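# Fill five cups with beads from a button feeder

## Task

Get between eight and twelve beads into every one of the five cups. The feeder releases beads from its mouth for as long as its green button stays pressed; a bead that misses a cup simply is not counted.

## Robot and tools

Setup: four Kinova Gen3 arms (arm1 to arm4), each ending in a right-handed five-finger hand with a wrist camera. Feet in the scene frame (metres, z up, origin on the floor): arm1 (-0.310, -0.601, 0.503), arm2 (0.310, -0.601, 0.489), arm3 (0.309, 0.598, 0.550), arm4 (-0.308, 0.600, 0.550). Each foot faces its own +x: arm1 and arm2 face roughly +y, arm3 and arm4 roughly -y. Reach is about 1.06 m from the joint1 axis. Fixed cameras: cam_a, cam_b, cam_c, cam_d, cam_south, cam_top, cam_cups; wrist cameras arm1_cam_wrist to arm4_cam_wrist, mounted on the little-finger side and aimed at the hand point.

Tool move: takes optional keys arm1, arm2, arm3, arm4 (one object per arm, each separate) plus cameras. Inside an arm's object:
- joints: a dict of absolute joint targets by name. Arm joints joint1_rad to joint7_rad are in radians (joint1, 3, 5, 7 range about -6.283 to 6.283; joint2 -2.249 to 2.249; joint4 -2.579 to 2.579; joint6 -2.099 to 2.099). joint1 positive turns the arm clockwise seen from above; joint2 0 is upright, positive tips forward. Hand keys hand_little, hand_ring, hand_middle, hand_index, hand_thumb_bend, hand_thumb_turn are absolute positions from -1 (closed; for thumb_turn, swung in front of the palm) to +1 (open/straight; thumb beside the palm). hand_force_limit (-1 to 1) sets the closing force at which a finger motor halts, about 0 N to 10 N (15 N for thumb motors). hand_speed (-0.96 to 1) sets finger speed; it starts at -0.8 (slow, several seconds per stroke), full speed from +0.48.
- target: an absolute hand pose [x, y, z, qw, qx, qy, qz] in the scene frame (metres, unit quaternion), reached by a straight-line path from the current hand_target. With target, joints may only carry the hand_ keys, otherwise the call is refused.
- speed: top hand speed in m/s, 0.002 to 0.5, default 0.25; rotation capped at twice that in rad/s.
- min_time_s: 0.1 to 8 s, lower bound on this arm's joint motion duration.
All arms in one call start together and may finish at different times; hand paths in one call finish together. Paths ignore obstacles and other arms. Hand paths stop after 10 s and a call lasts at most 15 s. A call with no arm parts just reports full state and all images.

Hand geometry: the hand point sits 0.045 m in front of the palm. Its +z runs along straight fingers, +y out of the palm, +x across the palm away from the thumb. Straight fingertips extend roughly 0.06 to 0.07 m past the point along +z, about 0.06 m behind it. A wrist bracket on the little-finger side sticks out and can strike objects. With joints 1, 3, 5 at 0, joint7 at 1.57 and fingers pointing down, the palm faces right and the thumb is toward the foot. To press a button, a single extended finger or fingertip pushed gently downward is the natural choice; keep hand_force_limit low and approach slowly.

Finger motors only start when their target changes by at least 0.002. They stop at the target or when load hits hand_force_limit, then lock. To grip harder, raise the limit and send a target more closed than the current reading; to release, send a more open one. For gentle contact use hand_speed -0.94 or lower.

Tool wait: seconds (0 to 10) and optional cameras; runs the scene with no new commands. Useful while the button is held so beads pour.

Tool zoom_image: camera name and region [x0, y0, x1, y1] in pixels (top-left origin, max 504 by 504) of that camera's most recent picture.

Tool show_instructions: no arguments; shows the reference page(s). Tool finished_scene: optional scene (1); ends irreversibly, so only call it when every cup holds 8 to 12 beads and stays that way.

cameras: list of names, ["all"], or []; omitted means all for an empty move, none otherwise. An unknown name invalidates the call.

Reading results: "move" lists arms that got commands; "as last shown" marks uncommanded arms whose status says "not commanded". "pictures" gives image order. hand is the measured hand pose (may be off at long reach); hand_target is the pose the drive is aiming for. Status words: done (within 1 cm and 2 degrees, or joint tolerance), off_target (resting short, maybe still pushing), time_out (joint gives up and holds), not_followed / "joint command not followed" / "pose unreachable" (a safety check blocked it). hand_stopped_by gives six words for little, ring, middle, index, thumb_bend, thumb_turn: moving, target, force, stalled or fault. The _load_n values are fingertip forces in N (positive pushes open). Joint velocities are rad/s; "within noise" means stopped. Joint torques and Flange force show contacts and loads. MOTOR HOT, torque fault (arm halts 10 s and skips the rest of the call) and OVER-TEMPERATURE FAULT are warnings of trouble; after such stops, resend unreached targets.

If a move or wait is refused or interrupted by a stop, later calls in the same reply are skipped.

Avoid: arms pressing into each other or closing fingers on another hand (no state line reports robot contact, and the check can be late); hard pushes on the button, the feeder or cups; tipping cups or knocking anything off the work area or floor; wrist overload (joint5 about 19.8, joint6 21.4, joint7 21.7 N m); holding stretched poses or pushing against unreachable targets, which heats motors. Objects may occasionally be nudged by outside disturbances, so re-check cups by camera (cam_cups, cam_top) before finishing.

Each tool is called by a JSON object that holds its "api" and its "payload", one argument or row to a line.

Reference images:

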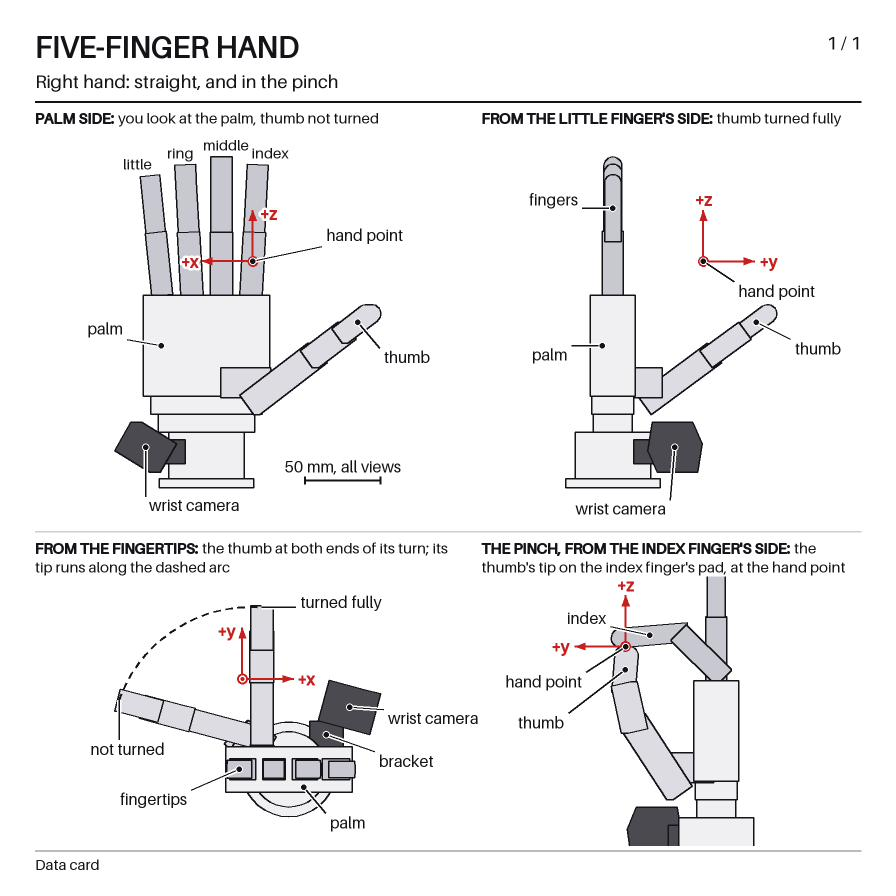

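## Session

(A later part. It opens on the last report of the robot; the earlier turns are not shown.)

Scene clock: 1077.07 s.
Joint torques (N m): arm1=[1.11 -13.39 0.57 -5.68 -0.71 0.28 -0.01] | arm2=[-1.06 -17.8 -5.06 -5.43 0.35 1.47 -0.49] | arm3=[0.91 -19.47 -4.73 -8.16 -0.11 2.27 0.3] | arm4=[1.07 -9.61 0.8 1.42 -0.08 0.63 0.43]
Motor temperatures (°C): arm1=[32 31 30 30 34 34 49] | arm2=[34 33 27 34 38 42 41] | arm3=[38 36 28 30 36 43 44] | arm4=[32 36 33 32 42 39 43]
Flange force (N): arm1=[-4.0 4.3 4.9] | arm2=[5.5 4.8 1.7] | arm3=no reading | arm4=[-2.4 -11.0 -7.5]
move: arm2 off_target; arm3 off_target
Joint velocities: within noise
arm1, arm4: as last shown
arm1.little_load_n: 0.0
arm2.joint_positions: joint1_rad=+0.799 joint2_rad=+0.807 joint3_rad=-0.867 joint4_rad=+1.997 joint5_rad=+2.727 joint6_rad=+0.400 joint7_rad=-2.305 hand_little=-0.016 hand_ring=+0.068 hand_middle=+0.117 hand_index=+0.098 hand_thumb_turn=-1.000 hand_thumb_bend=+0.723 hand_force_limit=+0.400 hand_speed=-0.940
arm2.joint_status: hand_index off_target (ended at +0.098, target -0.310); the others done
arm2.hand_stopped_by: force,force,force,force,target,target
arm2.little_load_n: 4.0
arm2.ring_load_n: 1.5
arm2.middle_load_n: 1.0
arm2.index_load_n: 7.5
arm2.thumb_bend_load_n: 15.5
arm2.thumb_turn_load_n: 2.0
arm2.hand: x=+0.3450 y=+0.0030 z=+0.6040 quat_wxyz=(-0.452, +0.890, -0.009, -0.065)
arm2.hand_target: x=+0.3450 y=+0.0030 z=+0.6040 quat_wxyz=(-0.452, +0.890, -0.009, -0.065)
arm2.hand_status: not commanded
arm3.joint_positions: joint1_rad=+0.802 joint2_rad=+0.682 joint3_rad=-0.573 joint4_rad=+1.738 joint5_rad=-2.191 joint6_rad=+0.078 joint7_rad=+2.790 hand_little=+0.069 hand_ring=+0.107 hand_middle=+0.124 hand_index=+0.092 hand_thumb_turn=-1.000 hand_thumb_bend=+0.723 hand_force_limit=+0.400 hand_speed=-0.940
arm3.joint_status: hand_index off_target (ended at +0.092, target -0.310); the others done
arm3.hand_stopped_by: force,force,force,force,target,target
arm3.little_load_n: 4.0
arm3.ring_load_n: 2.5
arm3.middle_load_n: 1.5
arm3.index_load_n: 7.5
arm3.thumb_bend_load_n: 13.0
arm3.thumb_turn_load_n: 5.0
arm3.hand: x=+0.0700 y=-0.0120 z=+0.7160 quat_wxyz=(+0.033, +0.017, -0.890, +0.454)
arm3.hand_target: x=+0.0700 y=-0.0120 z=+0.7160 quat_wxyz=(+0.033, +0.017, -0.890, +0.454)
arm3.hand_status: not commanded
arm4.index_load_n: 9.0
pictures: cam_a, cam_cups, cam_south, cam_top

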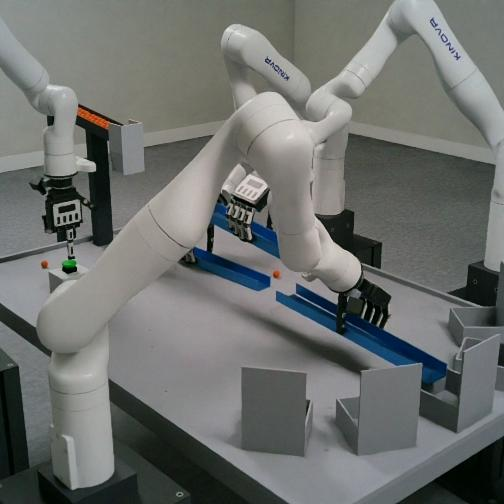

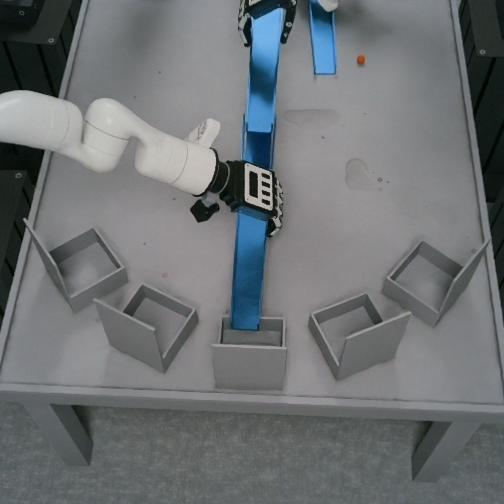

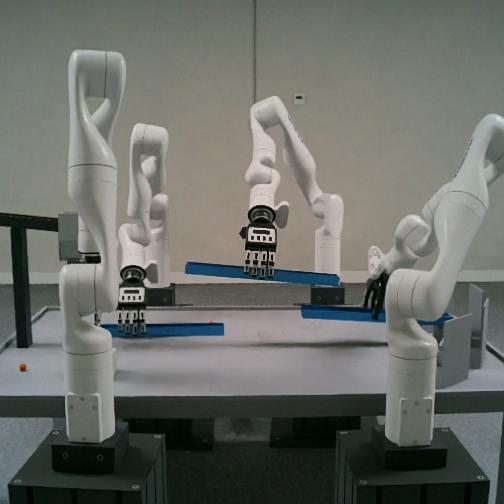

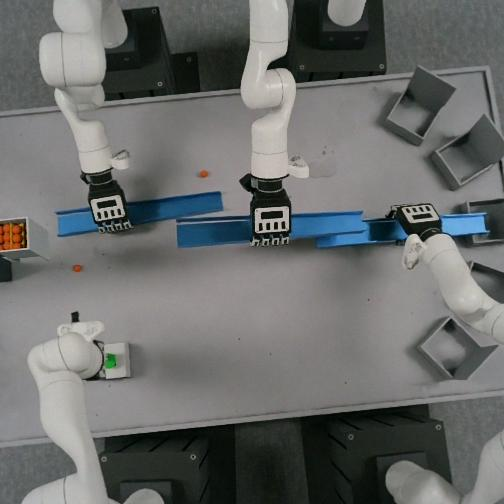

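{"api": "move", "payload": {
  "arm4": {"target": [-0.3006, 0.103, 0.64, 0.01426, -0.02799, 0.89057, -0.45377], "speed": 0.08},
  "arm3": {"target": [0.070, -0.012, 0.646, -0.03267, -0.01664, 0.89042, -0.45369], "speed": 0.06},
  "cameras": ["arm4_cam_wrist", "cam_top", "cam_c", "cam_south", "cam_d"]
}}

{"api": "zoom_image", "payload": {
  "camera": "cam_south",
  "region": [60, 220, 360, 370]
}}

{"api": "zoom_image", "payload": {
  "camera": "cam_top",
  "region": [40, 130, 240, 280]
}}

Scene clock: 1087.53 s.
Joint torques (N m): arm1=[1.04 -13.33 0.53 -5.67 -0.71 0.28 -0.06] | arm2=[-1.2 -18.25 -5.55 -5.83 0.34 1.58 -0.58] | arm3=[0.89 -20.25 -2.93 -6.88 -0.08 2.16 0.47] | arm4=[0.94 -13.33 0.75 -5.24 -0.59 -2.43 0.17]
Motor temperatures (°C): arm1=[32 31 30 30 34 34 49] | arm2=[34 33 27 34 37 42 41] | arm3=[38 35 28 30 36 43 44] | arm4=[32 36 33 32 42 39 43]
Flange force (N): arm1=[-4.0 3.9 4.8] | arm2=[5.9 5.8 2.1] | arm3=[-5.8 3.2 3.8] | arm4=[-3.2 1.5 -5.1]
move: arm3 done; arm4 done
Joint velocities: within noise
arm1, arm2: as last shown
arm1.index_load_n: 0.5
arm3.joint_positions: joint1_rad=+0.615 joint2_rad=+0.764 joint3_rad=-0.277 joint4_rad=+1.792 joint5_rad=-2.373 joint6_rad=+0.323 joint7_rad=+2.925 hand_little=+0.069 hand_ring=+0.107 hand_middle=+0.124 hand_index=+0.092 hand_thumb_turn=-1.000 hand_thumb_bend=+0.723 hand_force_limit=+0.400 hand_speed=-0.940
arm3.joint_status: not commanded
arm3.hand_stopped_by: force,force,force,force,target,target
arm3.little_load_n: 4.0
arm3.ring_load_n: 2.5
arm3.middle_load_n: 1.5
arm3.index_load_n: 7.0
arm3.thumb_bend_load_n: 13.0
arm3.thumb_turn_load_n: 4.0
arm3.hand: x=+0.0700 y=-0.0120 z=+0.6460 quat_wxyz=(+0.033, +0.017, -0.890, +0.454)
arm3.hand_target: x=+0.0700 y=-0.0120 z=+0.6460 quat_wxyz=(+0.033, +0.017, -0.890, +0.454)
arm3.hand_status: done (0.000 m and 0.0 deg from the pose sent, 0.070 m and 0.0 deg at the start)
arm4.joint_positions: joint1_rad=-0.136 joint2_rad=+0.599 joint3_rad=+0.254 joint4_rad=+2.417 joint5_rad=+0.275 joint6_rad=-0.827 joint7_rad=-0.230 hand_little=+0.067 hand_ring=+0.107 hand_middle=+0.130 hand_index=+0.089 hand_thumb_turn=-1.000 hand_thumb_bend=+0.723 hand_force_limit=+0.700 hand_speed=-0.940
arm4.joint_status: not commanded
arm4.hand_stopped_by: force,force,force,force,target,target
arm4.little_load_n: 2.0
arm4.ring_load_n: 2.0
arm4.middle_load_n: 1.5
arm4.index_load_n: 8.0
arm4.thumb_bend_load_n: 12.5
arm4.thumb_turn_load_n: 1.0
arm4.hand: x=-0.3006 y=+0.1030 z=+0.6400 quat_wxyz=(-0.014, +0.028, -0.891, +0.454)
arm4.hand_target: x=-0.3006 y=+0.1030 z=+0.6400 quat_wxyz=(-0.014, +0.028, -0.891, +0.454)
arm4.hand_status: done (0.000 m and 0.0 deg from the pose sent, 0.109 m and 0.0 deg at the start)
pictures: arm4_cam_wrist, cam_c, cam_d, cam_south, cam_top
arm4_cam_wrist: T_world_to_cam=[[-0.32186, 0.50871, -0.79851, 0.3617], [0.78227, 0.61799, 0.07839, 0.12166], [0.53335, -0.59942, -0.59685, 0.71943]] pos_world=[-0.36246, 0.17206, 0.70868]

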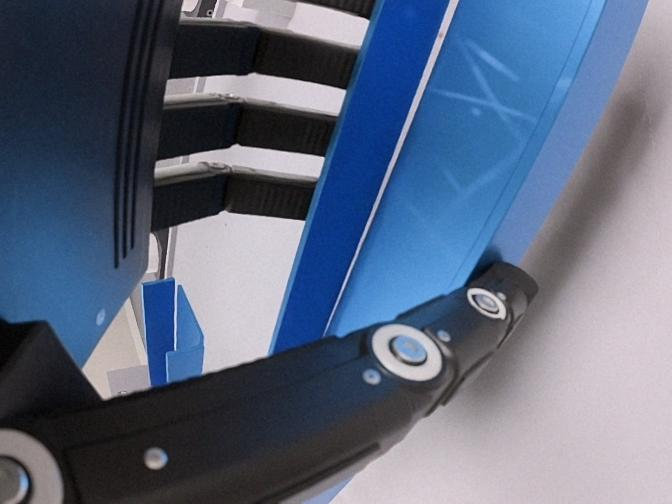

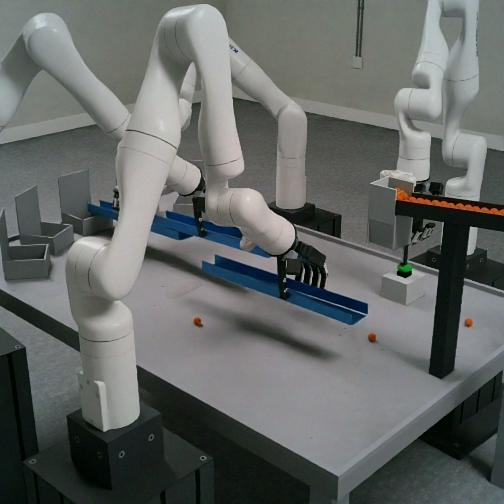

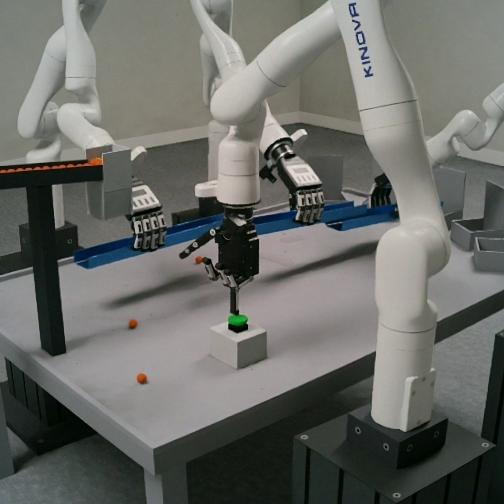

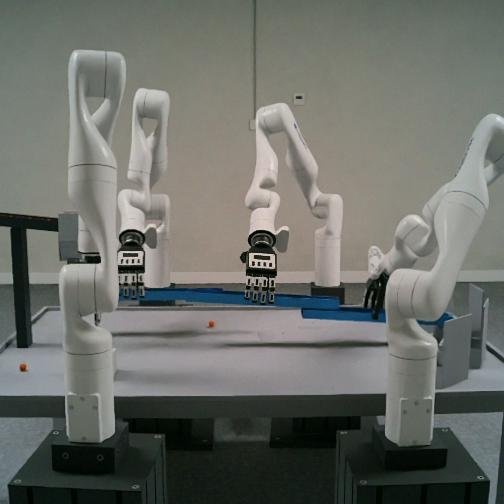

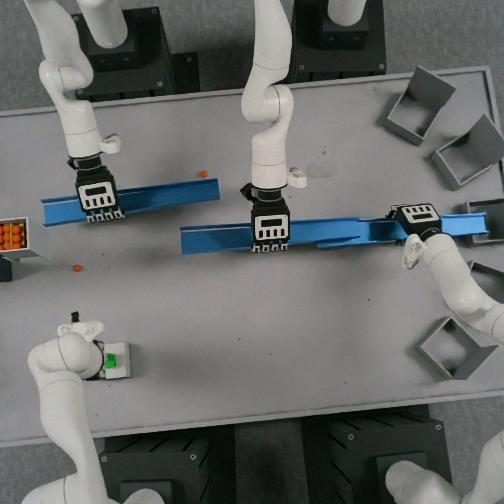

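Scaled by 1.680.

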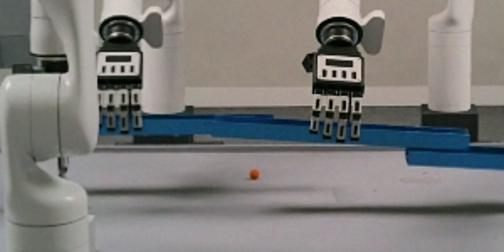

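Scaled by 2.520.

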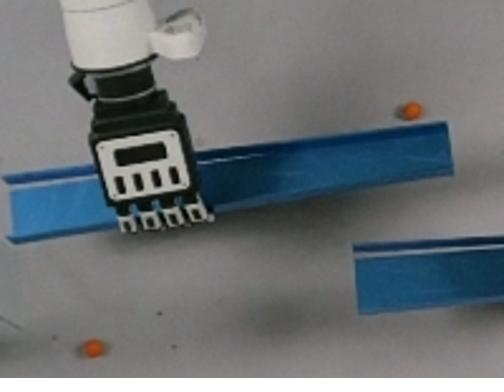

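{"api": "move", "payload": {
  "arm4": {"target": [-0.335, 0.103, 0.715, -0.03498, -0.01782, 0.89032, -0.45364], "speed": 0.08}
}}

{"api": "move", "payload": {
  "arm4": {"target": [-0.335, -0.013, 0.718, -0.03498, -0.01782, 0.89032, -0.45364], "speed": 0.08},
  "cameras": ["cam_a", "cam_top", "cam_c", "cam_south", "cam_d", "cam_b"]
}}

{"api": "zoom_image", "payload": {
  "camera": "cam_c",
  "region": [180, 150, 460, 330]
}}

{"api": "zoom_image", "payload": {
  "camera": "cam_top",
  "region": [0, 160, 240, 300]
}}

{"api": "zoom_image", "payload": {
  "camera": "cam_d",
  "region": [60, 120, 360, 340]
}}

Scene clock: 1104.30 s.
Joint torques (N m): arm1=[1.03 -13.38 0.63 -5.78 -0.71 0.26 0.01] | arm2=[-1.16 -18.23 -5.57 -5.78 0.33 1.61 -0.62] | arm3=[0.87 -20.23 -2.97 -6.91 -0.12 2.18 0.46] | arm4=[1 -11.08 0.77 -7.89 -0.58 -2.38 0.19]
Motor temperatures (°C): arm1=[32 31 30 30 33 34 49] | arm2=[34 33 27 34 37 42 41] | arm3=[38 35 28 30 36 43 44] | arm4=[32 36 33 32 42 39 43]
Flange force (N): arm1=[-3.7 4.2 5.0] | arm2=[6.0 5.5 2.3] | arm3=[-5.7 3.2 3.7] | arm4=[-3.9 3.5 -5.5]
move: arm4 done
Joint velocities: within noise
arm1, arm2, arm3: as last shown
arm1.index_load_n: 0.0
arm2.index_load_n: 7.0
arm3.little_load_n: 4.5
arm3.middle_load_n: 1.0
arm3.thumb_bend_load_n: 13.5
arm4.joint_positions: joint1_rad=-0.207 joint2_rad=+0.343 joint3_rad=+0.337 joint4_rad=+2.356 joint5_rad=+0.244 joint6_rad=-0.495 joint7_rad=-0.182 hand_little=+0.067 hand_ring=+0.107 hand_middle=+0.130 hand_index=+0.089 hand_thumb_turn=-1.000 hand_thumb_bend=+0.723 hand_force_limit=+0.700 hand_speed=-0.940
arm4.joint_status: not commanded
arm4.hand_stopped_by: force,force,force,force,target,target
arm4.little_load_n: 2.0
arm4.ring_load_n: 2.0
arm4.middle_load_n: 1.5
arm4.index_load_n: 8.0
arm4.thumb_bend_load_n: 12.5
arm4.thumb_turn_load_n: 1.5
arm4.hand: x=-0.3350 y=+0.1030 z=+0.7150 quat_wxyz=(+0.035, +0.018, -0.890, +0.454)
arm4.hand_target: x=-0.3350 y=+0.1030 z=+0.7150 quat_wxyz=(+0.035, +0.018, -0.890, +0.454)
arm4.hand_status: done (0.000 m and 0.0 deg from the pose sent, 0.083 m and 5.8 deg at the start)
pictures: none

Scene clock: 1106.27 s.
Joint torques (N m): arm1=[1 -13.39 0.58 -5.8 -0.74 0.23 -0.03] | arm2=[-1.16 -18.23 -5.54 -5.81 0.35 1.57 -0.63] | arm3=[0.82 -20.16 -2.94 -6.89 -0.11 2.16 0.45] | arm4=[1.01 -16.02 1.06 -9.37 -0.54 -2.26 0.22]
Motor temperatures (°C): arm1=[32 31 30 30 33 34 49] | arm2=[34 33 27 34 37 42 41] | arm3=[38 35 28 30 36 43 44] | arm4=[32 36 33 32 42 39 43]
Flange force (N): arm1=[-3.7 4.0 4.9] | arm2=[5.8 5.7 2.2] | arm3=[-5.6 3.2 3.5] | arm4=[-4.6 6.3 -4.8]
move: arm4 done
Joint velocities: within noise
arm1, arm2, arm3: as last shown
arm3.little_load_n: 4.0
arm3.middle_load_n: 1.5
arm3.thumb_bend_load_n: 13.0
arm4.joint_positions: joint1_rad=-0.135 joint2_rad=+0.510 joint3_rad=+0.246 joint4_rad=+1.997 joint5_rad=+0.317 joint6_rad=-0.309 joint7_rad=-0.294 hand_little=+0.067 hand_ring=+0.107 hand_middle=+0.130 hand_index=+0.089 hand_thumb_turn=-1.000 hand_thumb_bend=+0.723 hand_force_limit=+0.700 hand_speed=-0.940
arm4.joint_status: not commanded
arm4.hand_stopped_by: force,force,force,force,target,target
arm4.little_load_n: 2.0
arm4.ring_load_n: 2.0
arm4.middle_load_n: 1.5
arm4.index_load_n: 8.0
arm4.thumb_bend_load_n: 12.5
arm4.thumb_turn_load_n: 1.0
arm4.hand: x=-0.3350 y=-0.0130 z=+0.7180 quat_wxyz=(+0.035, +0.018, -0.890, +0.454)
arm4.hand_target: x=-0.3350 y=-0.0130 z=+0.7180 quat_wxyz=(+0.035, +0.018, -0.890, +0.454)
arm4.hand_status: done (0.000 m and 0.0 deg from the pose sent, 0.116 m and 0.0 deg at the start)
pictures: cam_a, cam_b, cam_c, cam_d, cam_south, cam_top

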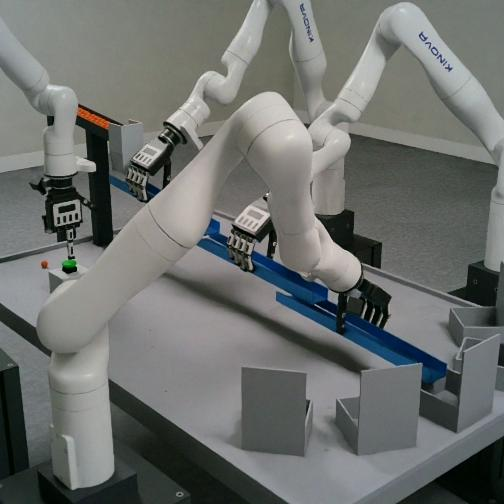

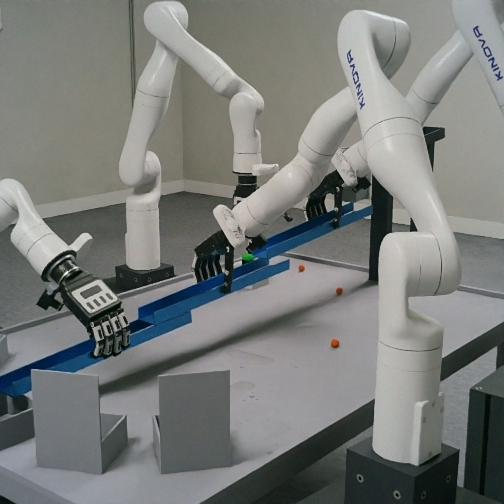

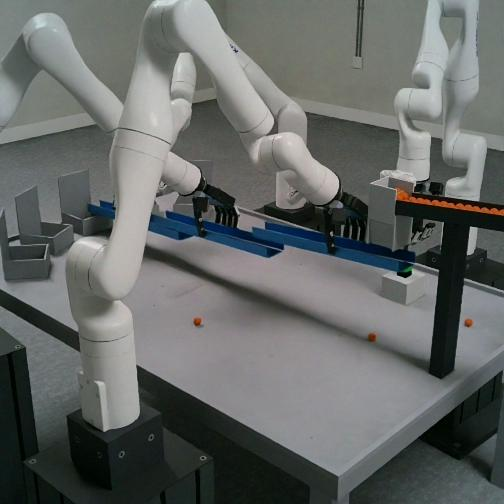

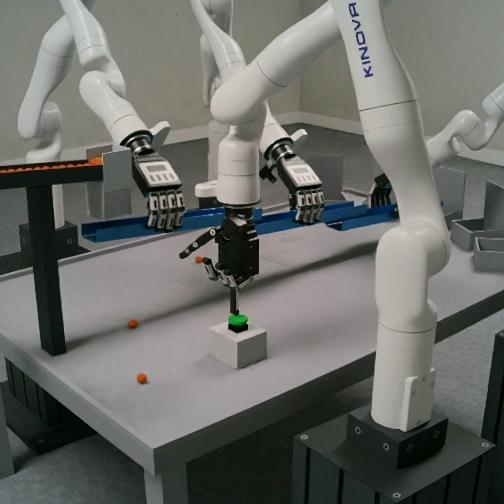

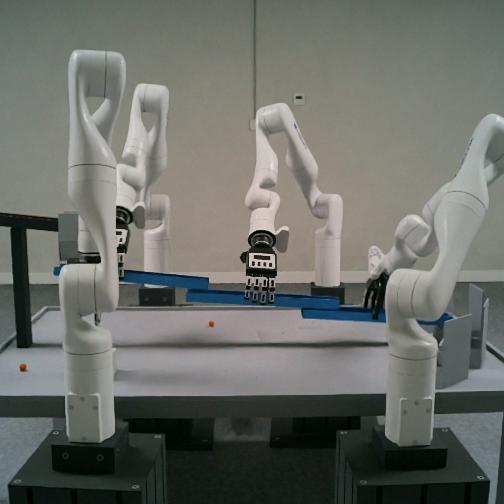

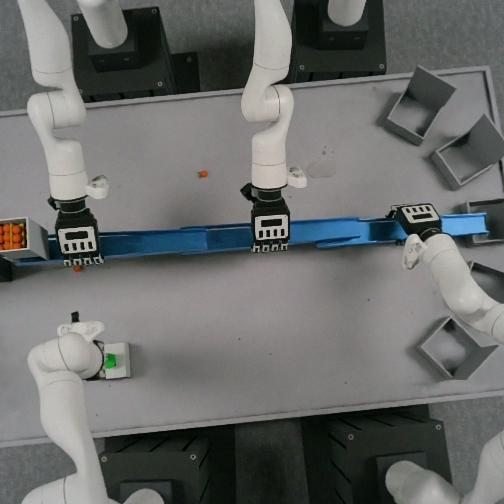

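Scaled by 1.800.

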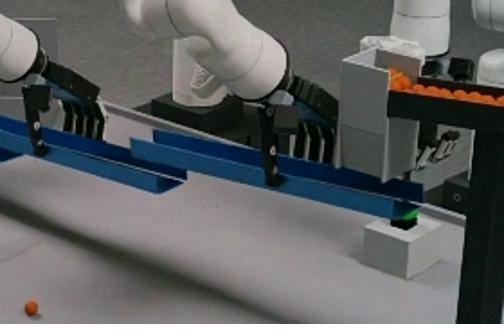

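Scaled by 2.100.

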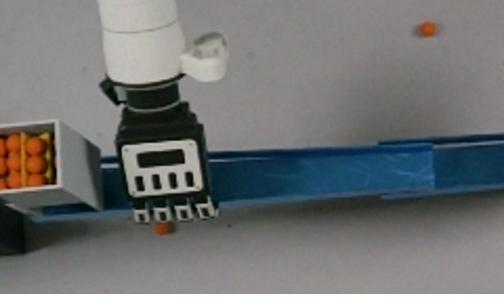

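Scaled by 1.680.

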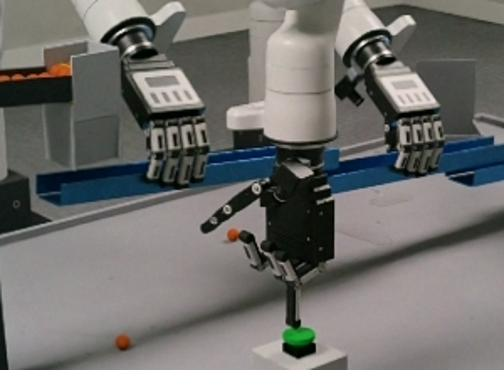

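{"api": "move", "payload": {
  "arm4": {"target": [-0.335, -0.013, 0.728, -0.03498, -0.01782, 0.89032, -0.45364], "speed": 0.04}
}}

{"api": "move", "payload": {
  "arm3": {"target": [0.070, -0.012, 0.664, -0.03267, -0.01664, 0.89042, -0.45369], "speed": 0.04},
  "cameras": ["cam_a", "cam_top", "cam_c", "cam_south", "cam_d", "cam_b"]
}}

{"api": "zoom_image", "payload": {
  "camera": "cam_c",
  "region": [100, 150, 460, 330]
}}

{"api": "zoom_image", "payload": {
  "camera": "cam_south",
  "region": [40, 200, 240, 340]
}}

{"api": "zoom_image", "payload": {
  "camera": "cam_south",
  "region": [160, 220, 480, 360]
}}

{"api": "zoom_image", "payload": {
  "camera": "cam_d",
  "region": [60, 140, 260, 280]
}}

Scene clock: 1112.83 s.
Joint torques (N m): arm1=[1.08 -13.45 0.59 -5.78 -0.69 0.24 -0.05] | arm2=[-1.16 -18.23 -5.56 -5.83 0.32 1.55 -0.62] | arm3=[0.88 -20.18 -2.96 -6.98 -0.13 2.15 0.37] | arm4=[1.03 -15.88 1.01 -9.55 -0.54 -2.32 0.24]
Motor temperatures (°C): arm1=[32 31 30 30 33 34 49] | arm2=[34 33 27 33 37 42 41] | arm3=[38 35 28 30 36 43 44] | arm4=[32 36 33 32 42 39 43]
Flange force (N): arm1=[-3.9 4.1 5.0] | arm2=[5.8 5.8 2.2] | arm3=[-6.1 3.6 3.4] | arm4=[-4.8 6.2 -4.6]
move: arm4 done
Joint velocities: within noise
arm1, arm2, arm3: as last shown
arm1.little_load_n: 0.5
arm2.little_load_n: 3.5
arm2.index_load_n: 7.5
arm3.little_load_n: 4.5
arm4.joint_positions: joint1_rad=-0.127 joint2_rad=+0.488 joint3_rad=+0.234 joint4_rad=+1.986 joint5_rad=+0.329 joint6_rad=-0.276 joint7_rad=-0.301 hand_little=+0.067 hand_ring=+0.107 hand_middle=+0.130 hand_index=+0.089 hand_thumb_turn=-1.000 hand_thumb_bend=+0.723 hand_force_limit=+0.700 hand_speed=-0.940
arm4.joint_status: not commanded
arm4.hand_stopped_by: force,force,force,force,target,target
arm4.little_load_n: 2.0
arm4.ring_load_n: 2.0
arm4.middle_load_n: 1.5
arm4.index_load_n: 8.0
arm4.thumb_bend_load_n: 12.5
arm4.thumb_turn_load_n: 1.5
arm4.hand: x=-0.3350 y=-0.0130 z=+0.7280 quat_wxyz=(+0.035, +0.018, -0.890, +0.454)
arm4.hand_target: x=-0.3350 y=-0.0130 z=+0.7280 quat_wxyz=(+0.035, +0.018, -0.890, +0.454)
arm4.hand_status: done (0.000 m and 0.0 deg from the pose sent, 0.010 m and 0.0 deg at the start)
pictures: none

Scene clock: 1113.80 s.
Joint torques (N m): arm1=[1.04 -13.4 0.62 -5.8 -0.73 0.25 0.04] | arm2=[-1.09 -17.77 -5.09 -5.43 0.32 1.51 -0.45] | arm3=[1.02 -20.54 -3.41 -7.46 -0.24 2.35 0.29] | arm4=[0.96 -15.89 0.99 -9.59 -0.54 -2.25 0.2]
Motor temperatures (°C): arm1=[32 31 30 30 33 34 49] | arm2=[34 33 27 33 37 42 41] | arm3=[38 35 28 30 36 43 44] | arm4=[32 36 33 32 42 39 43]
Flange force (N): arm1=[-3.7 4.3 5.0] | arm2=[5.6 4.7 1.6] | arm3=[-7.0 4.8 5.1] | arm4=[-4.6 6.6 -4.6]
move: arm3 done
Joint velocities: within noise
arm1, arm2, arm4: as last shown
arm1.little_load_n: 0.0
arm2.little_load_n: 4.0
arm2.index_load_n: 7.0
arm2.thumb_bend_load_n: 16.0
arm3.joint_positions: joint1_rad=+0.647 joint2_rad=+0.735 joint3_rad=-0.328 joint4_rad=+1.782 joint5_rad=-2.330 joint6_rad=+0.271 joint7_rad=+2.886 hand_little=+0.069 hand_ring=+0.107 hand_middle=+0.124 hand_index=+0.092 hand_thumb_turn=-1.000 hand_thumb_bend=+0.723 hand_force_limit=+0.400 hand_speed=-0.940
arm3.joint_status: not commanded
arm3.hand_stopped_by: force,force,force,force,target,target
arm3.little_load_n: 3.5
arm3.ring_load_n: 2.5
arm3.middle_load_n: 1.5
arm3.index_load_n: 7.5
arm3.thumb_bend_load_n: 13.0
arm3.thumb_turn_load_n: 5.0
arm3.hand: x=+0.0700 y=-0.0120 z=+0.6640 quat_wxyz=(+0.033, +0.017, -0.890, +0.454)
arm3.hand_target: x=+0.0700 y=-0.0120 z=+0.6640 quat_wxyz=(+0.033, +0.017, -0.890, +0.454)
arm3.hand_status: done (0.000 m and 0.0 deg from the pose sent, 0.018 m and 0.0 deg at the start)
arm4.middle_load_n: 2.0
arm4.index_load_n: 8.5
pictures: cam_a, cam_b, cam_c, cam_d, cam_south, cam_top

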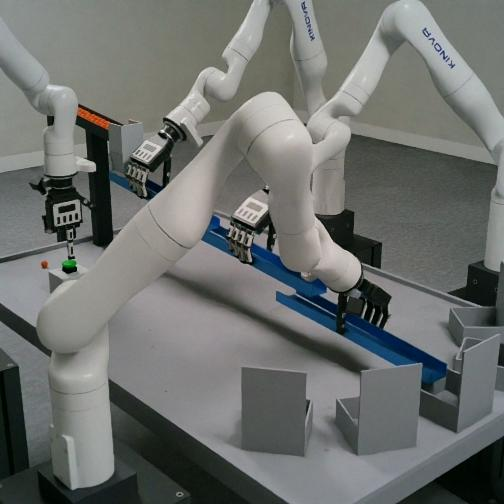

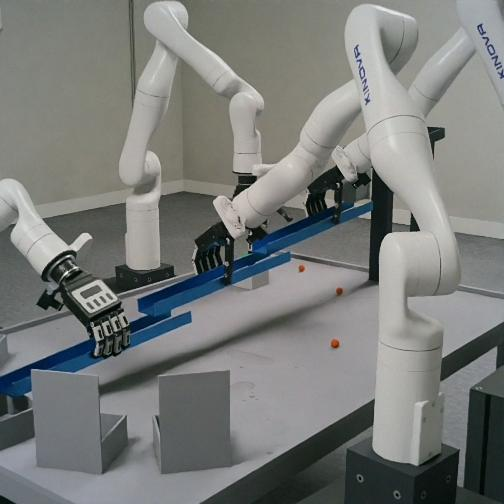

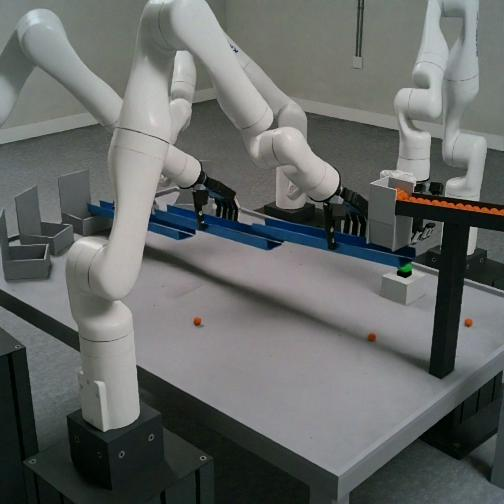

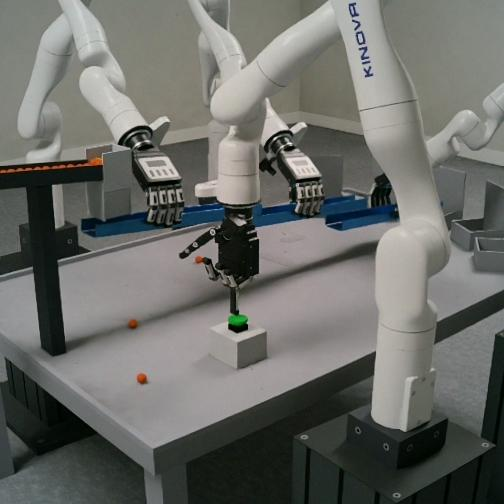

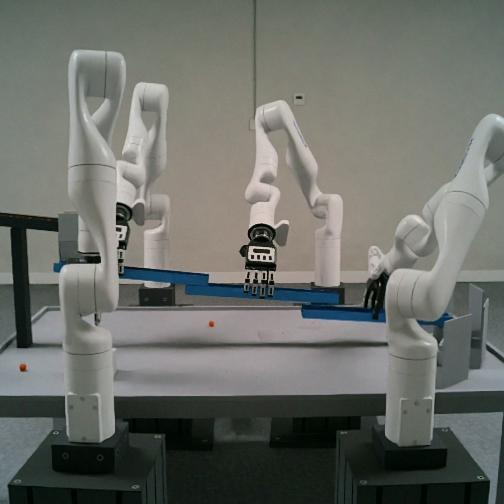

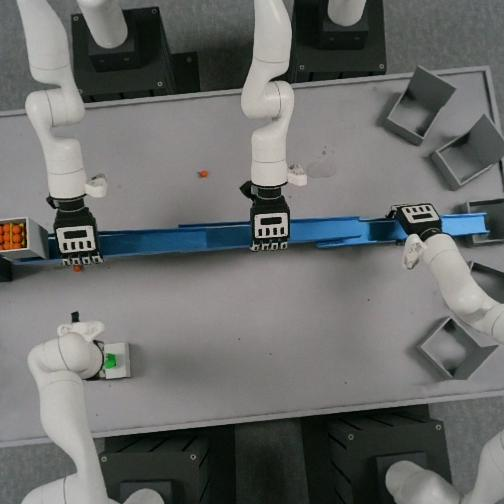

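Scaled by 1.400.

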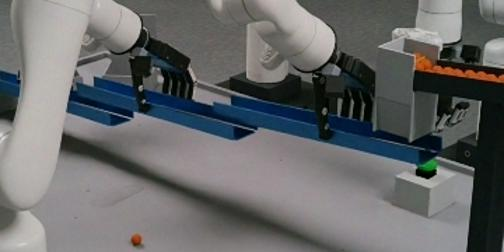

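Scaled by 2.520.

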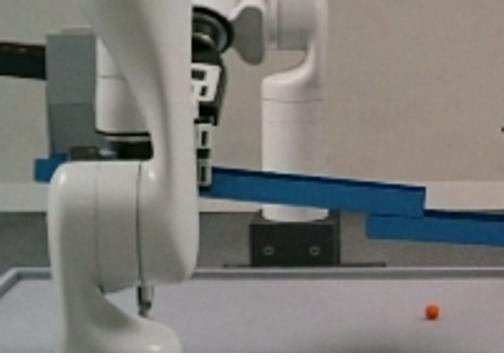

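Scaled by 1.575.

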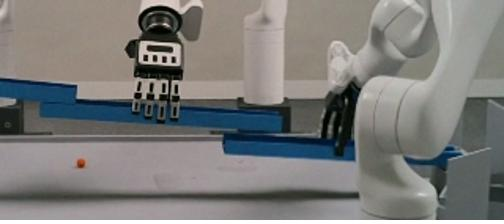

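Scaled by 2.520.

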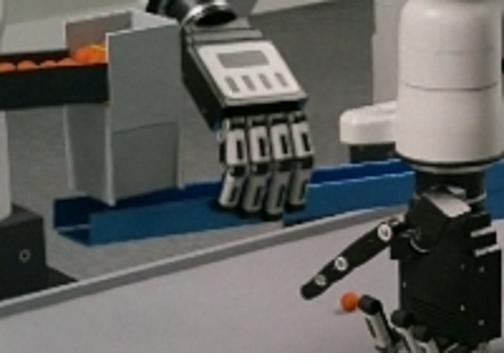

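{"api": "move", "payload": {
  "arm1": {"target": [-0.420, -0.225, 0.644, 0, 0.70711, -0.70711, 0], "speed": 0.1},
  "cameras": ["cam_top"]
}}

{"api": "move", "payload": {
  "arm1": {"target": [-0.420, -0.225, 0.655, 0, 0.70711, -0.70711, 0], "speed": 0.1},
  "cameras": ["cam_top", "cam_cups", "cam_c"]
}}

{"api": "zoom_image", "payload": {
  "camera": "cam_top",
  "region": [0, 180, 240, 300]
}}

{"api": "wait", "payload": {
  "seconds": 0.5,
  "cameras": ["cam_top", "cam_cups", "cam_c", "cam_b"]
}}

{"api": "zoom_image", "payload": {
  "camera": "cam_top",
  "region": [0, 180, 240, 300]
}}

{"api": "zoom_image", "payload": {
  "camera": "cam_cups",
  "region": [180, 0, 320, 360]
}}

Scene clock: 1121.17 s.
Joint torques (N m): arm1=[1.32 -6.47 1 -2.58 -0.57 -0.75 -0.05] | arm2=[-1.14 -17.77 -5.03 -5.41 0.34 1.49 -0.49] | arm3=[1.01 -20.5 -3.42 -7.54 -0.17 2.3 0.28] | arm4=[1.12 -15.86 1.01 -9.59 -0.5 -2.32 0.27]
Motor temperatures (°C): arm1=[32 31 30 30 33 34 49] | arm2=[34 33 27 33 37 42 41] | arm3=[38 35 28 30 36 43 44] | arm4=[32 36 33 32 42 39 43]
Flange force (N): arm1=[-0.1 4.0 -16.3] | arm2=[5.7 4.8 1.5] | arm3=[-7.6 5.3 4.9] | arm4=[-5.3 6.4 -4.8]
move: arm1 done
Joint velocities: within noise
arm1.joint_positions: joint1_rad=-0.201 joint2_rad=+0.309 joint3_rad=-0.128 joint4_rad=+2.051 joint5_rad=+0.071 joint6_rad=+0.787 joint7_rad=-1.869 hand_little=-1.000 hand_ring=-1.000 hand_middle=+1.000 hand_index=-1.000 hand_thumb_turn=+1.000 hand_thumb_bend=+1.000 hand_force_limit=+0.000 hand_speed=+0.000
arm1.joint_status: not commanded
arm1.hand_stopped_by: target,target,target,target,target,target
arm1.little_load_n: 0.0
arm1.ring_load_n: 0.0
arm1.middle_load_n: 0.0
arm1.index_load_n: 0.0
arm1.thumb_bend_load_n: 0.0
arm1.thumb_turn_load_n: 0.0
arm1.hand: x=-0.4200 y=-0.2250 z=+0.6440 quat_wxyz=(+0.000, +0.707, -0.707, +0.000)
arm1.hand_target: x=-0.4200 y=-0.2250 z=+0.6440 quat_wxyz=(+0.000, +0.707, -0.707, +0.000)
arm1.hand_status: done (0.000 m and 0.0 deg from the pose sent, 0.011 m and 0.0 deg at the start)
arm2, arm3, arm4: as last shown
arm2.index_load_n: 7.5
arm2.thumb_turn_load_n: 1.5
arm3.ring_load_n: 2.0
arm3.middle_load_n: 1.0
arm4.middle_load_n: 1.5
arm4.index_load_n: 8.0

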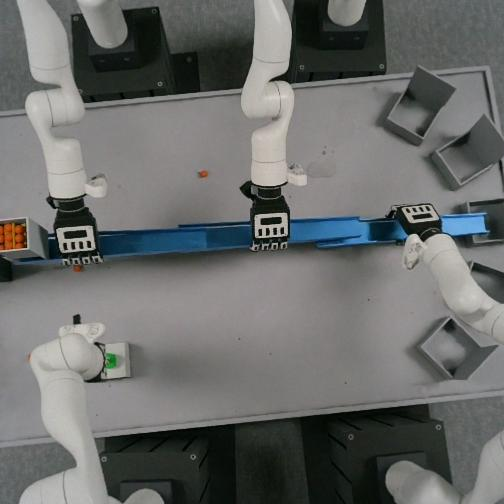

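Scene clock: 1122.13 s.
Joint torques (N m): arm1=[1.03 -13.41 0.6 -5.84 -0.71 0.31 -0.04] | arm2=[-1.06 -17.76 -5.06 -5.41 0.34 1.54 -0.5] | arm3=[1.07 -20.53 -3.39 -7.46 -0.24 2.33 0.32] | arm4=[0.97 -15.93 0.93 -9.58 -0.55 -2.27 0.24]
Motor temperatures (°C): arm1=[32 31 30 30 33 34 49] | arm2=[34 33 27 33 37 42 41] | arm3=[38 35 28 30 36 43 44] | arm4=[32 36 33 32 42 39 43]
Flange force (N): arm1=[-3.6 4.0 5.3] | arm2=[5.6 4.5 1.7] | arm3=[-7.1 4.8 5.2] | arm4=[-4.7 6.6 -4.5]
move: arm1 done
Joint velocities: within noise
arm1.joint_positions: joint1_rad=-0.200 joint2_rad=+0.288 joint3_rad=-0.130 joint4_rad=+2.034 joint5_rad=+0.065 joint6_rad=+0.824 joint7_rad=-1.864 hand_little=-1.000 hand_ring=-1.000 hand_middle=+1.000 hand_index=-1.000 hand_thumb_turn=+1.000 hand_thumb_bend=+1.000 hand_force_limit=+0.000 hand_speed=+0.000
arm1.joint_status: not commanded
arm1.hand_stopped_by: target,target,target,target,target,target
arm1.little_load_n: 0.0
arm1.ring_load_n: 0.0
arm1.middle_load_n: 0.0
arm1.index_load_n: 0.0
arm1.thumb_bend_load_n: 0.0
arm1.thumb_turn_load_n: 0.0
arm1.hand: x=-0.4200 y=-0.2250 z=+0.6550 quat_wxyz=(+0.000, +0.707, -0.707, +0.000)
arm1.hand_target: x=-0.4200 y=-0.2250 z=+0.6550 quat_wxyz=(+0.000, +0.707, -0.707, +0.000)
arm1.hand_status: done (0.000 m and 0.0 deg from the pose sent, 0.011 m and 0.0 deg at the start)
arm2, arm3, arm4: as last shown
arm2.index_load_n: 7.0
arm2.thumb_bend_load_n: 15.5
arm2.thumb_turn_load_n: 2.0
arm3.middle_load_n: 1.5
arm3.thumb_turn_load_n: 4.5
pictures: cam_c, cam_cups, cam_top

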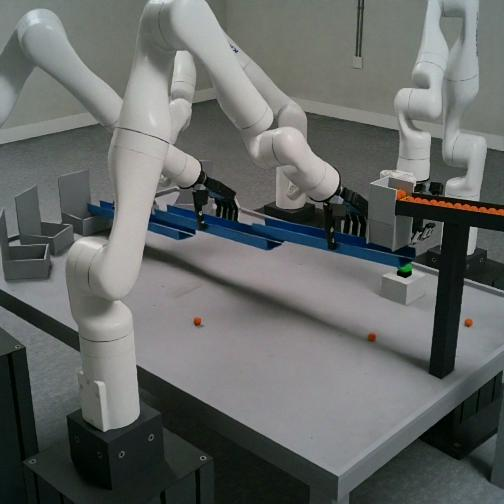

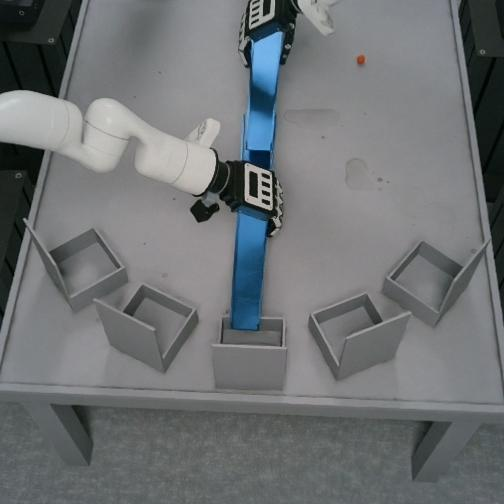

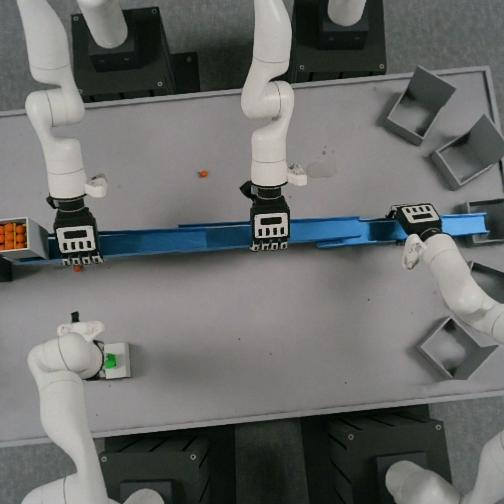

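Scaled by 2.100.

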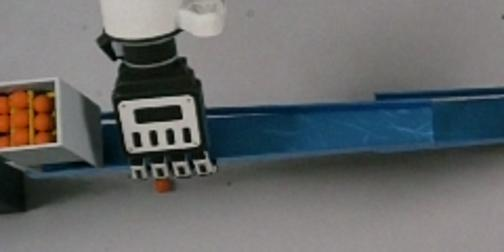

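Scene clock: 1122.63 s.
Joint torques (N m): arm1=[1.04 -13.37 0.56 -5.73 -0.75 0.25 -0.03] | arm2=[-1.11 -17.75 -5.02 -5.4 0.33 1.51 -0.5] | arm3=[1 -20.53 -3.36 -7.49 -0.19 2.36 0.29] | arm4=[0.96 -15.93 0.91 -9.66 -0.53 -2.25 0.22]
Motor temperatures (°C): arm1=[32 31 30 30 33 34 49] | arm2=[34 33 27 33 37 42 41] | arm3=[38 35 28 30 36 43 44] | arm4=[32 36 33 32 42 39 43]
Flange force (N): arm1=[-3.9 4.1 4.8] | arm2=[5.7 4.7 1.5] | arm3=[-7.0 4.8 5.0] | arm4=[-4.8 6.9 -4.7]
Joint velocities: within noise
arm1.joint_positions: joint1_rad=-0.200 joint2_rad=+0.288 joint3_rad=-0.130 joint4_rad=+2.034 joint5_rad=+0.065 joint6_rad=+0.824 joint7_rad=-1.864 hand_little=-1.000 hand_ring=-1.000 hand_middle=+1.000 hand_index=-1.000 hand_thumb_turn=+1.000 hand_thumb_bend=+1.000 hand_force_limit=+0.000 hand_speed=+0.000
arm1.joint_status: not commanded
arm1.hand_stopped_by: target,target,target,target,target,target
arm1.little_load_n: 0.0
arm1.ring_load_n: 0.0
arm1.middle_load_n: 0.0
arm1.index_load_n: 0.5
arm1.thumb_bend_load_n: 0.0
arm1.thumb_turn_load_n: 0.0
arm1.hand: x=-0.4200 y=-0.2250 z=+0.6550 quat_wxyz=(+0.000, +0.707, -0.707, +0.000)
arm1.hand_target: x=-0.4200 y=-0.2250 z=+0.6550 quat_wxyz=(+0.000, +0.707, -0.707, +0.000)
arm1.hand_status: done (0.000 m and 0.0 deg from the pose sent, 0.011 m and 0.0 deg at the start)
arm2.joint_positions: joint1_rad=+0.799 joint2_rad=+0.807 joint3_rad=-0.867 joint4_rad=+1.997 joint5_rad=+2.727 joint6_rad=+0.400 joint7_rad=-2.305 hand_little=-0.016 hand_ring=+0.068 hand_middle=+0.117 hand_index=+0.098 hand_thumb_turn=-1.000 hand_thumb_bend=+0.723 hand_force_limit=+0.400 hand_speed=-0.940
arm2.joint_status: not commanded
arm2.hand_stopped_by: force,force,force,force,target,target
arm2.little_load_n: 4.0
arm2.ring_load_n: 1.5
arm2.middle_load_n: 1.0
arm2.index_load_n: 7.0
arm2.thumb_bend_load_n: 15.5
arm2.thumb_turn_load_n: 2.0
arm2.hand: x=+0.3450 y=+0.0030 z=+0.6040 quat_wxyz=(-0.452, +0.890, -0.009, -0.065)
arm2.hand_target: x=+0.3450 y=+0.0030 z=+0.6040 quat_wxyz=(-0.452, +0.890, -0.009, -0.065)
arm2.hand_status: not commanded
arm3.joint_positions: joint1_rad=+0.647 joint2_rad=+0.735 joint3_rad=-0.328 joint4_rad=+1.782 joint5_rad=-2.330 joint6_rad=+0.271 joint7_rad=+2.886 hand_little=+0.069 hand_ring=+0.107 hand_middle=+0.124 hand_index=+0.092 hand_thumb_turn=-1.000 hand_thumb_bend=+0.723 hand_force_limit=+0.400 hand_speed=-0.940
arm3.joint_status: not commanded
arm3.hand_stopped_by: force,force,force,force,target,target
arm3.little_load_n: 3.5
arm3.ring_load_n: 2.0
arm3.middle_load_n: 1.5
arm3.index_load_n: 8.0
arm3.thumb_bend_load_n: 13.0
arm3.thumb_turn_load_n: 5.0
arm3.hand: x=+0.0700 y=-0.0120 z=+0.6640 quat_wxyz=(+0.033, +0.017, -0.890, +0.454)
arm3.hand_target: x=+0.0700 y=-0.0120 z=+0.6640 quat_wxyz=(+0.033, +0.017, -0.890, +0.454)
arm3.hand_status: not commanded
arm4.joint_positions: joint1_rad=-0.127 joint2_rad=+0.488 joint3_rad=+0.234 joint4_rad=+1.986 joint5_rad=+0.329 joint6_rad=-0.276 joint7_rad=-0.301 hand_little=+0.067 hand_ring=+0.107 hand_middle=+0.130 hand_index=+0.089 hand_thumb_turn=-1.000 hand_thumb_bend=+0.723 hand_force_limit=+0.700 hand_speed=-0.940
arm4.joint_status: not commanded
arm4.hand_stopped_by: force,force,force,force,target,target
arm4.little_load_n: 2.0
arm4.ring_load_n: 2.0
arm4.middle_load_n: 1.5
arm4.index_load_n: 8.0
arm4.thumb_bend_load_n: 12.5
arm4.thumb_turn_load_n: 1.0
arm4.hand: x=-0.3350 y=-0.0130 z=+0.7280 quat_wxyz=(+0.035, +0.018, -0.890, +0.454)
arm4.hand_target: x=-0.3350 y=-0.0130 z=+0.7280 quat_wxyz=(+0.035, +0.018, -0.890, +0.454)
arm4.hand_status: not commanded
wait: 0.50 s; at rest by 0.27 s
pictures: cam_b, cam_c, cam_cups, cam_top

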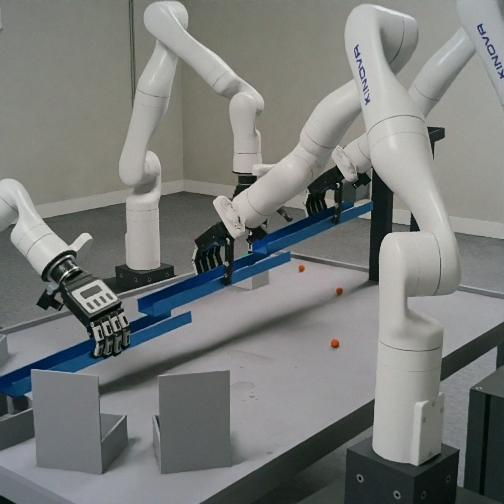

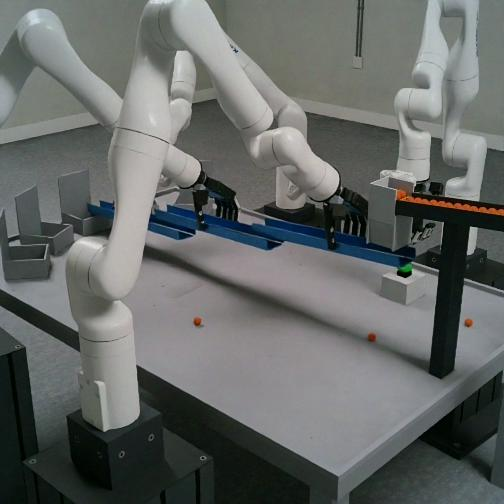

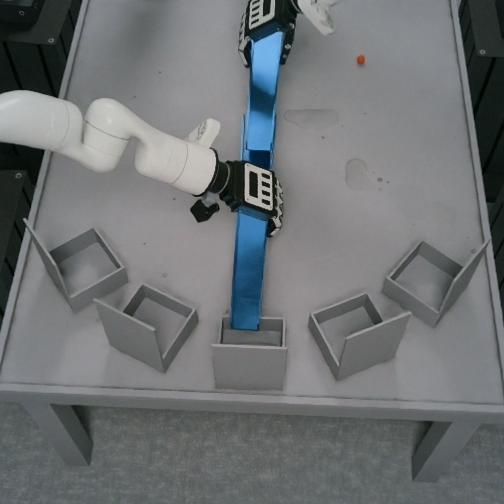

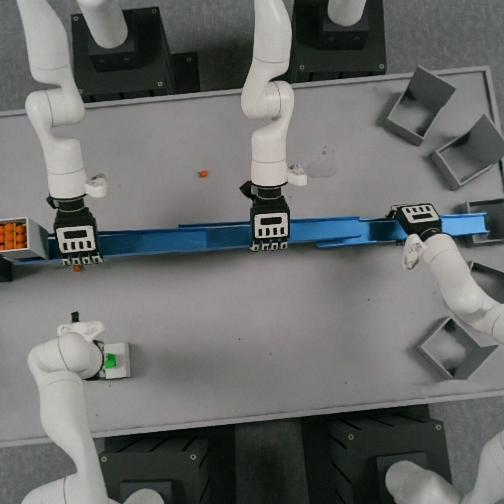

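Scaled by 2.100.

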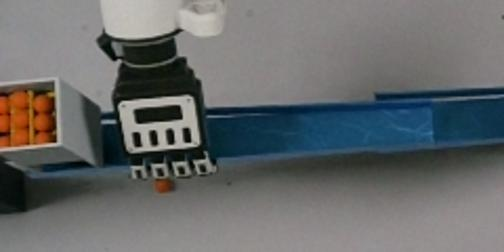

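Scaled by 1.400.

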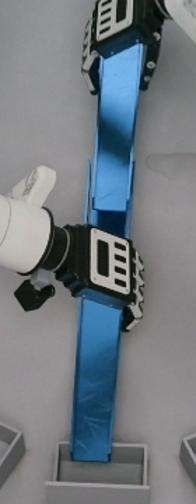

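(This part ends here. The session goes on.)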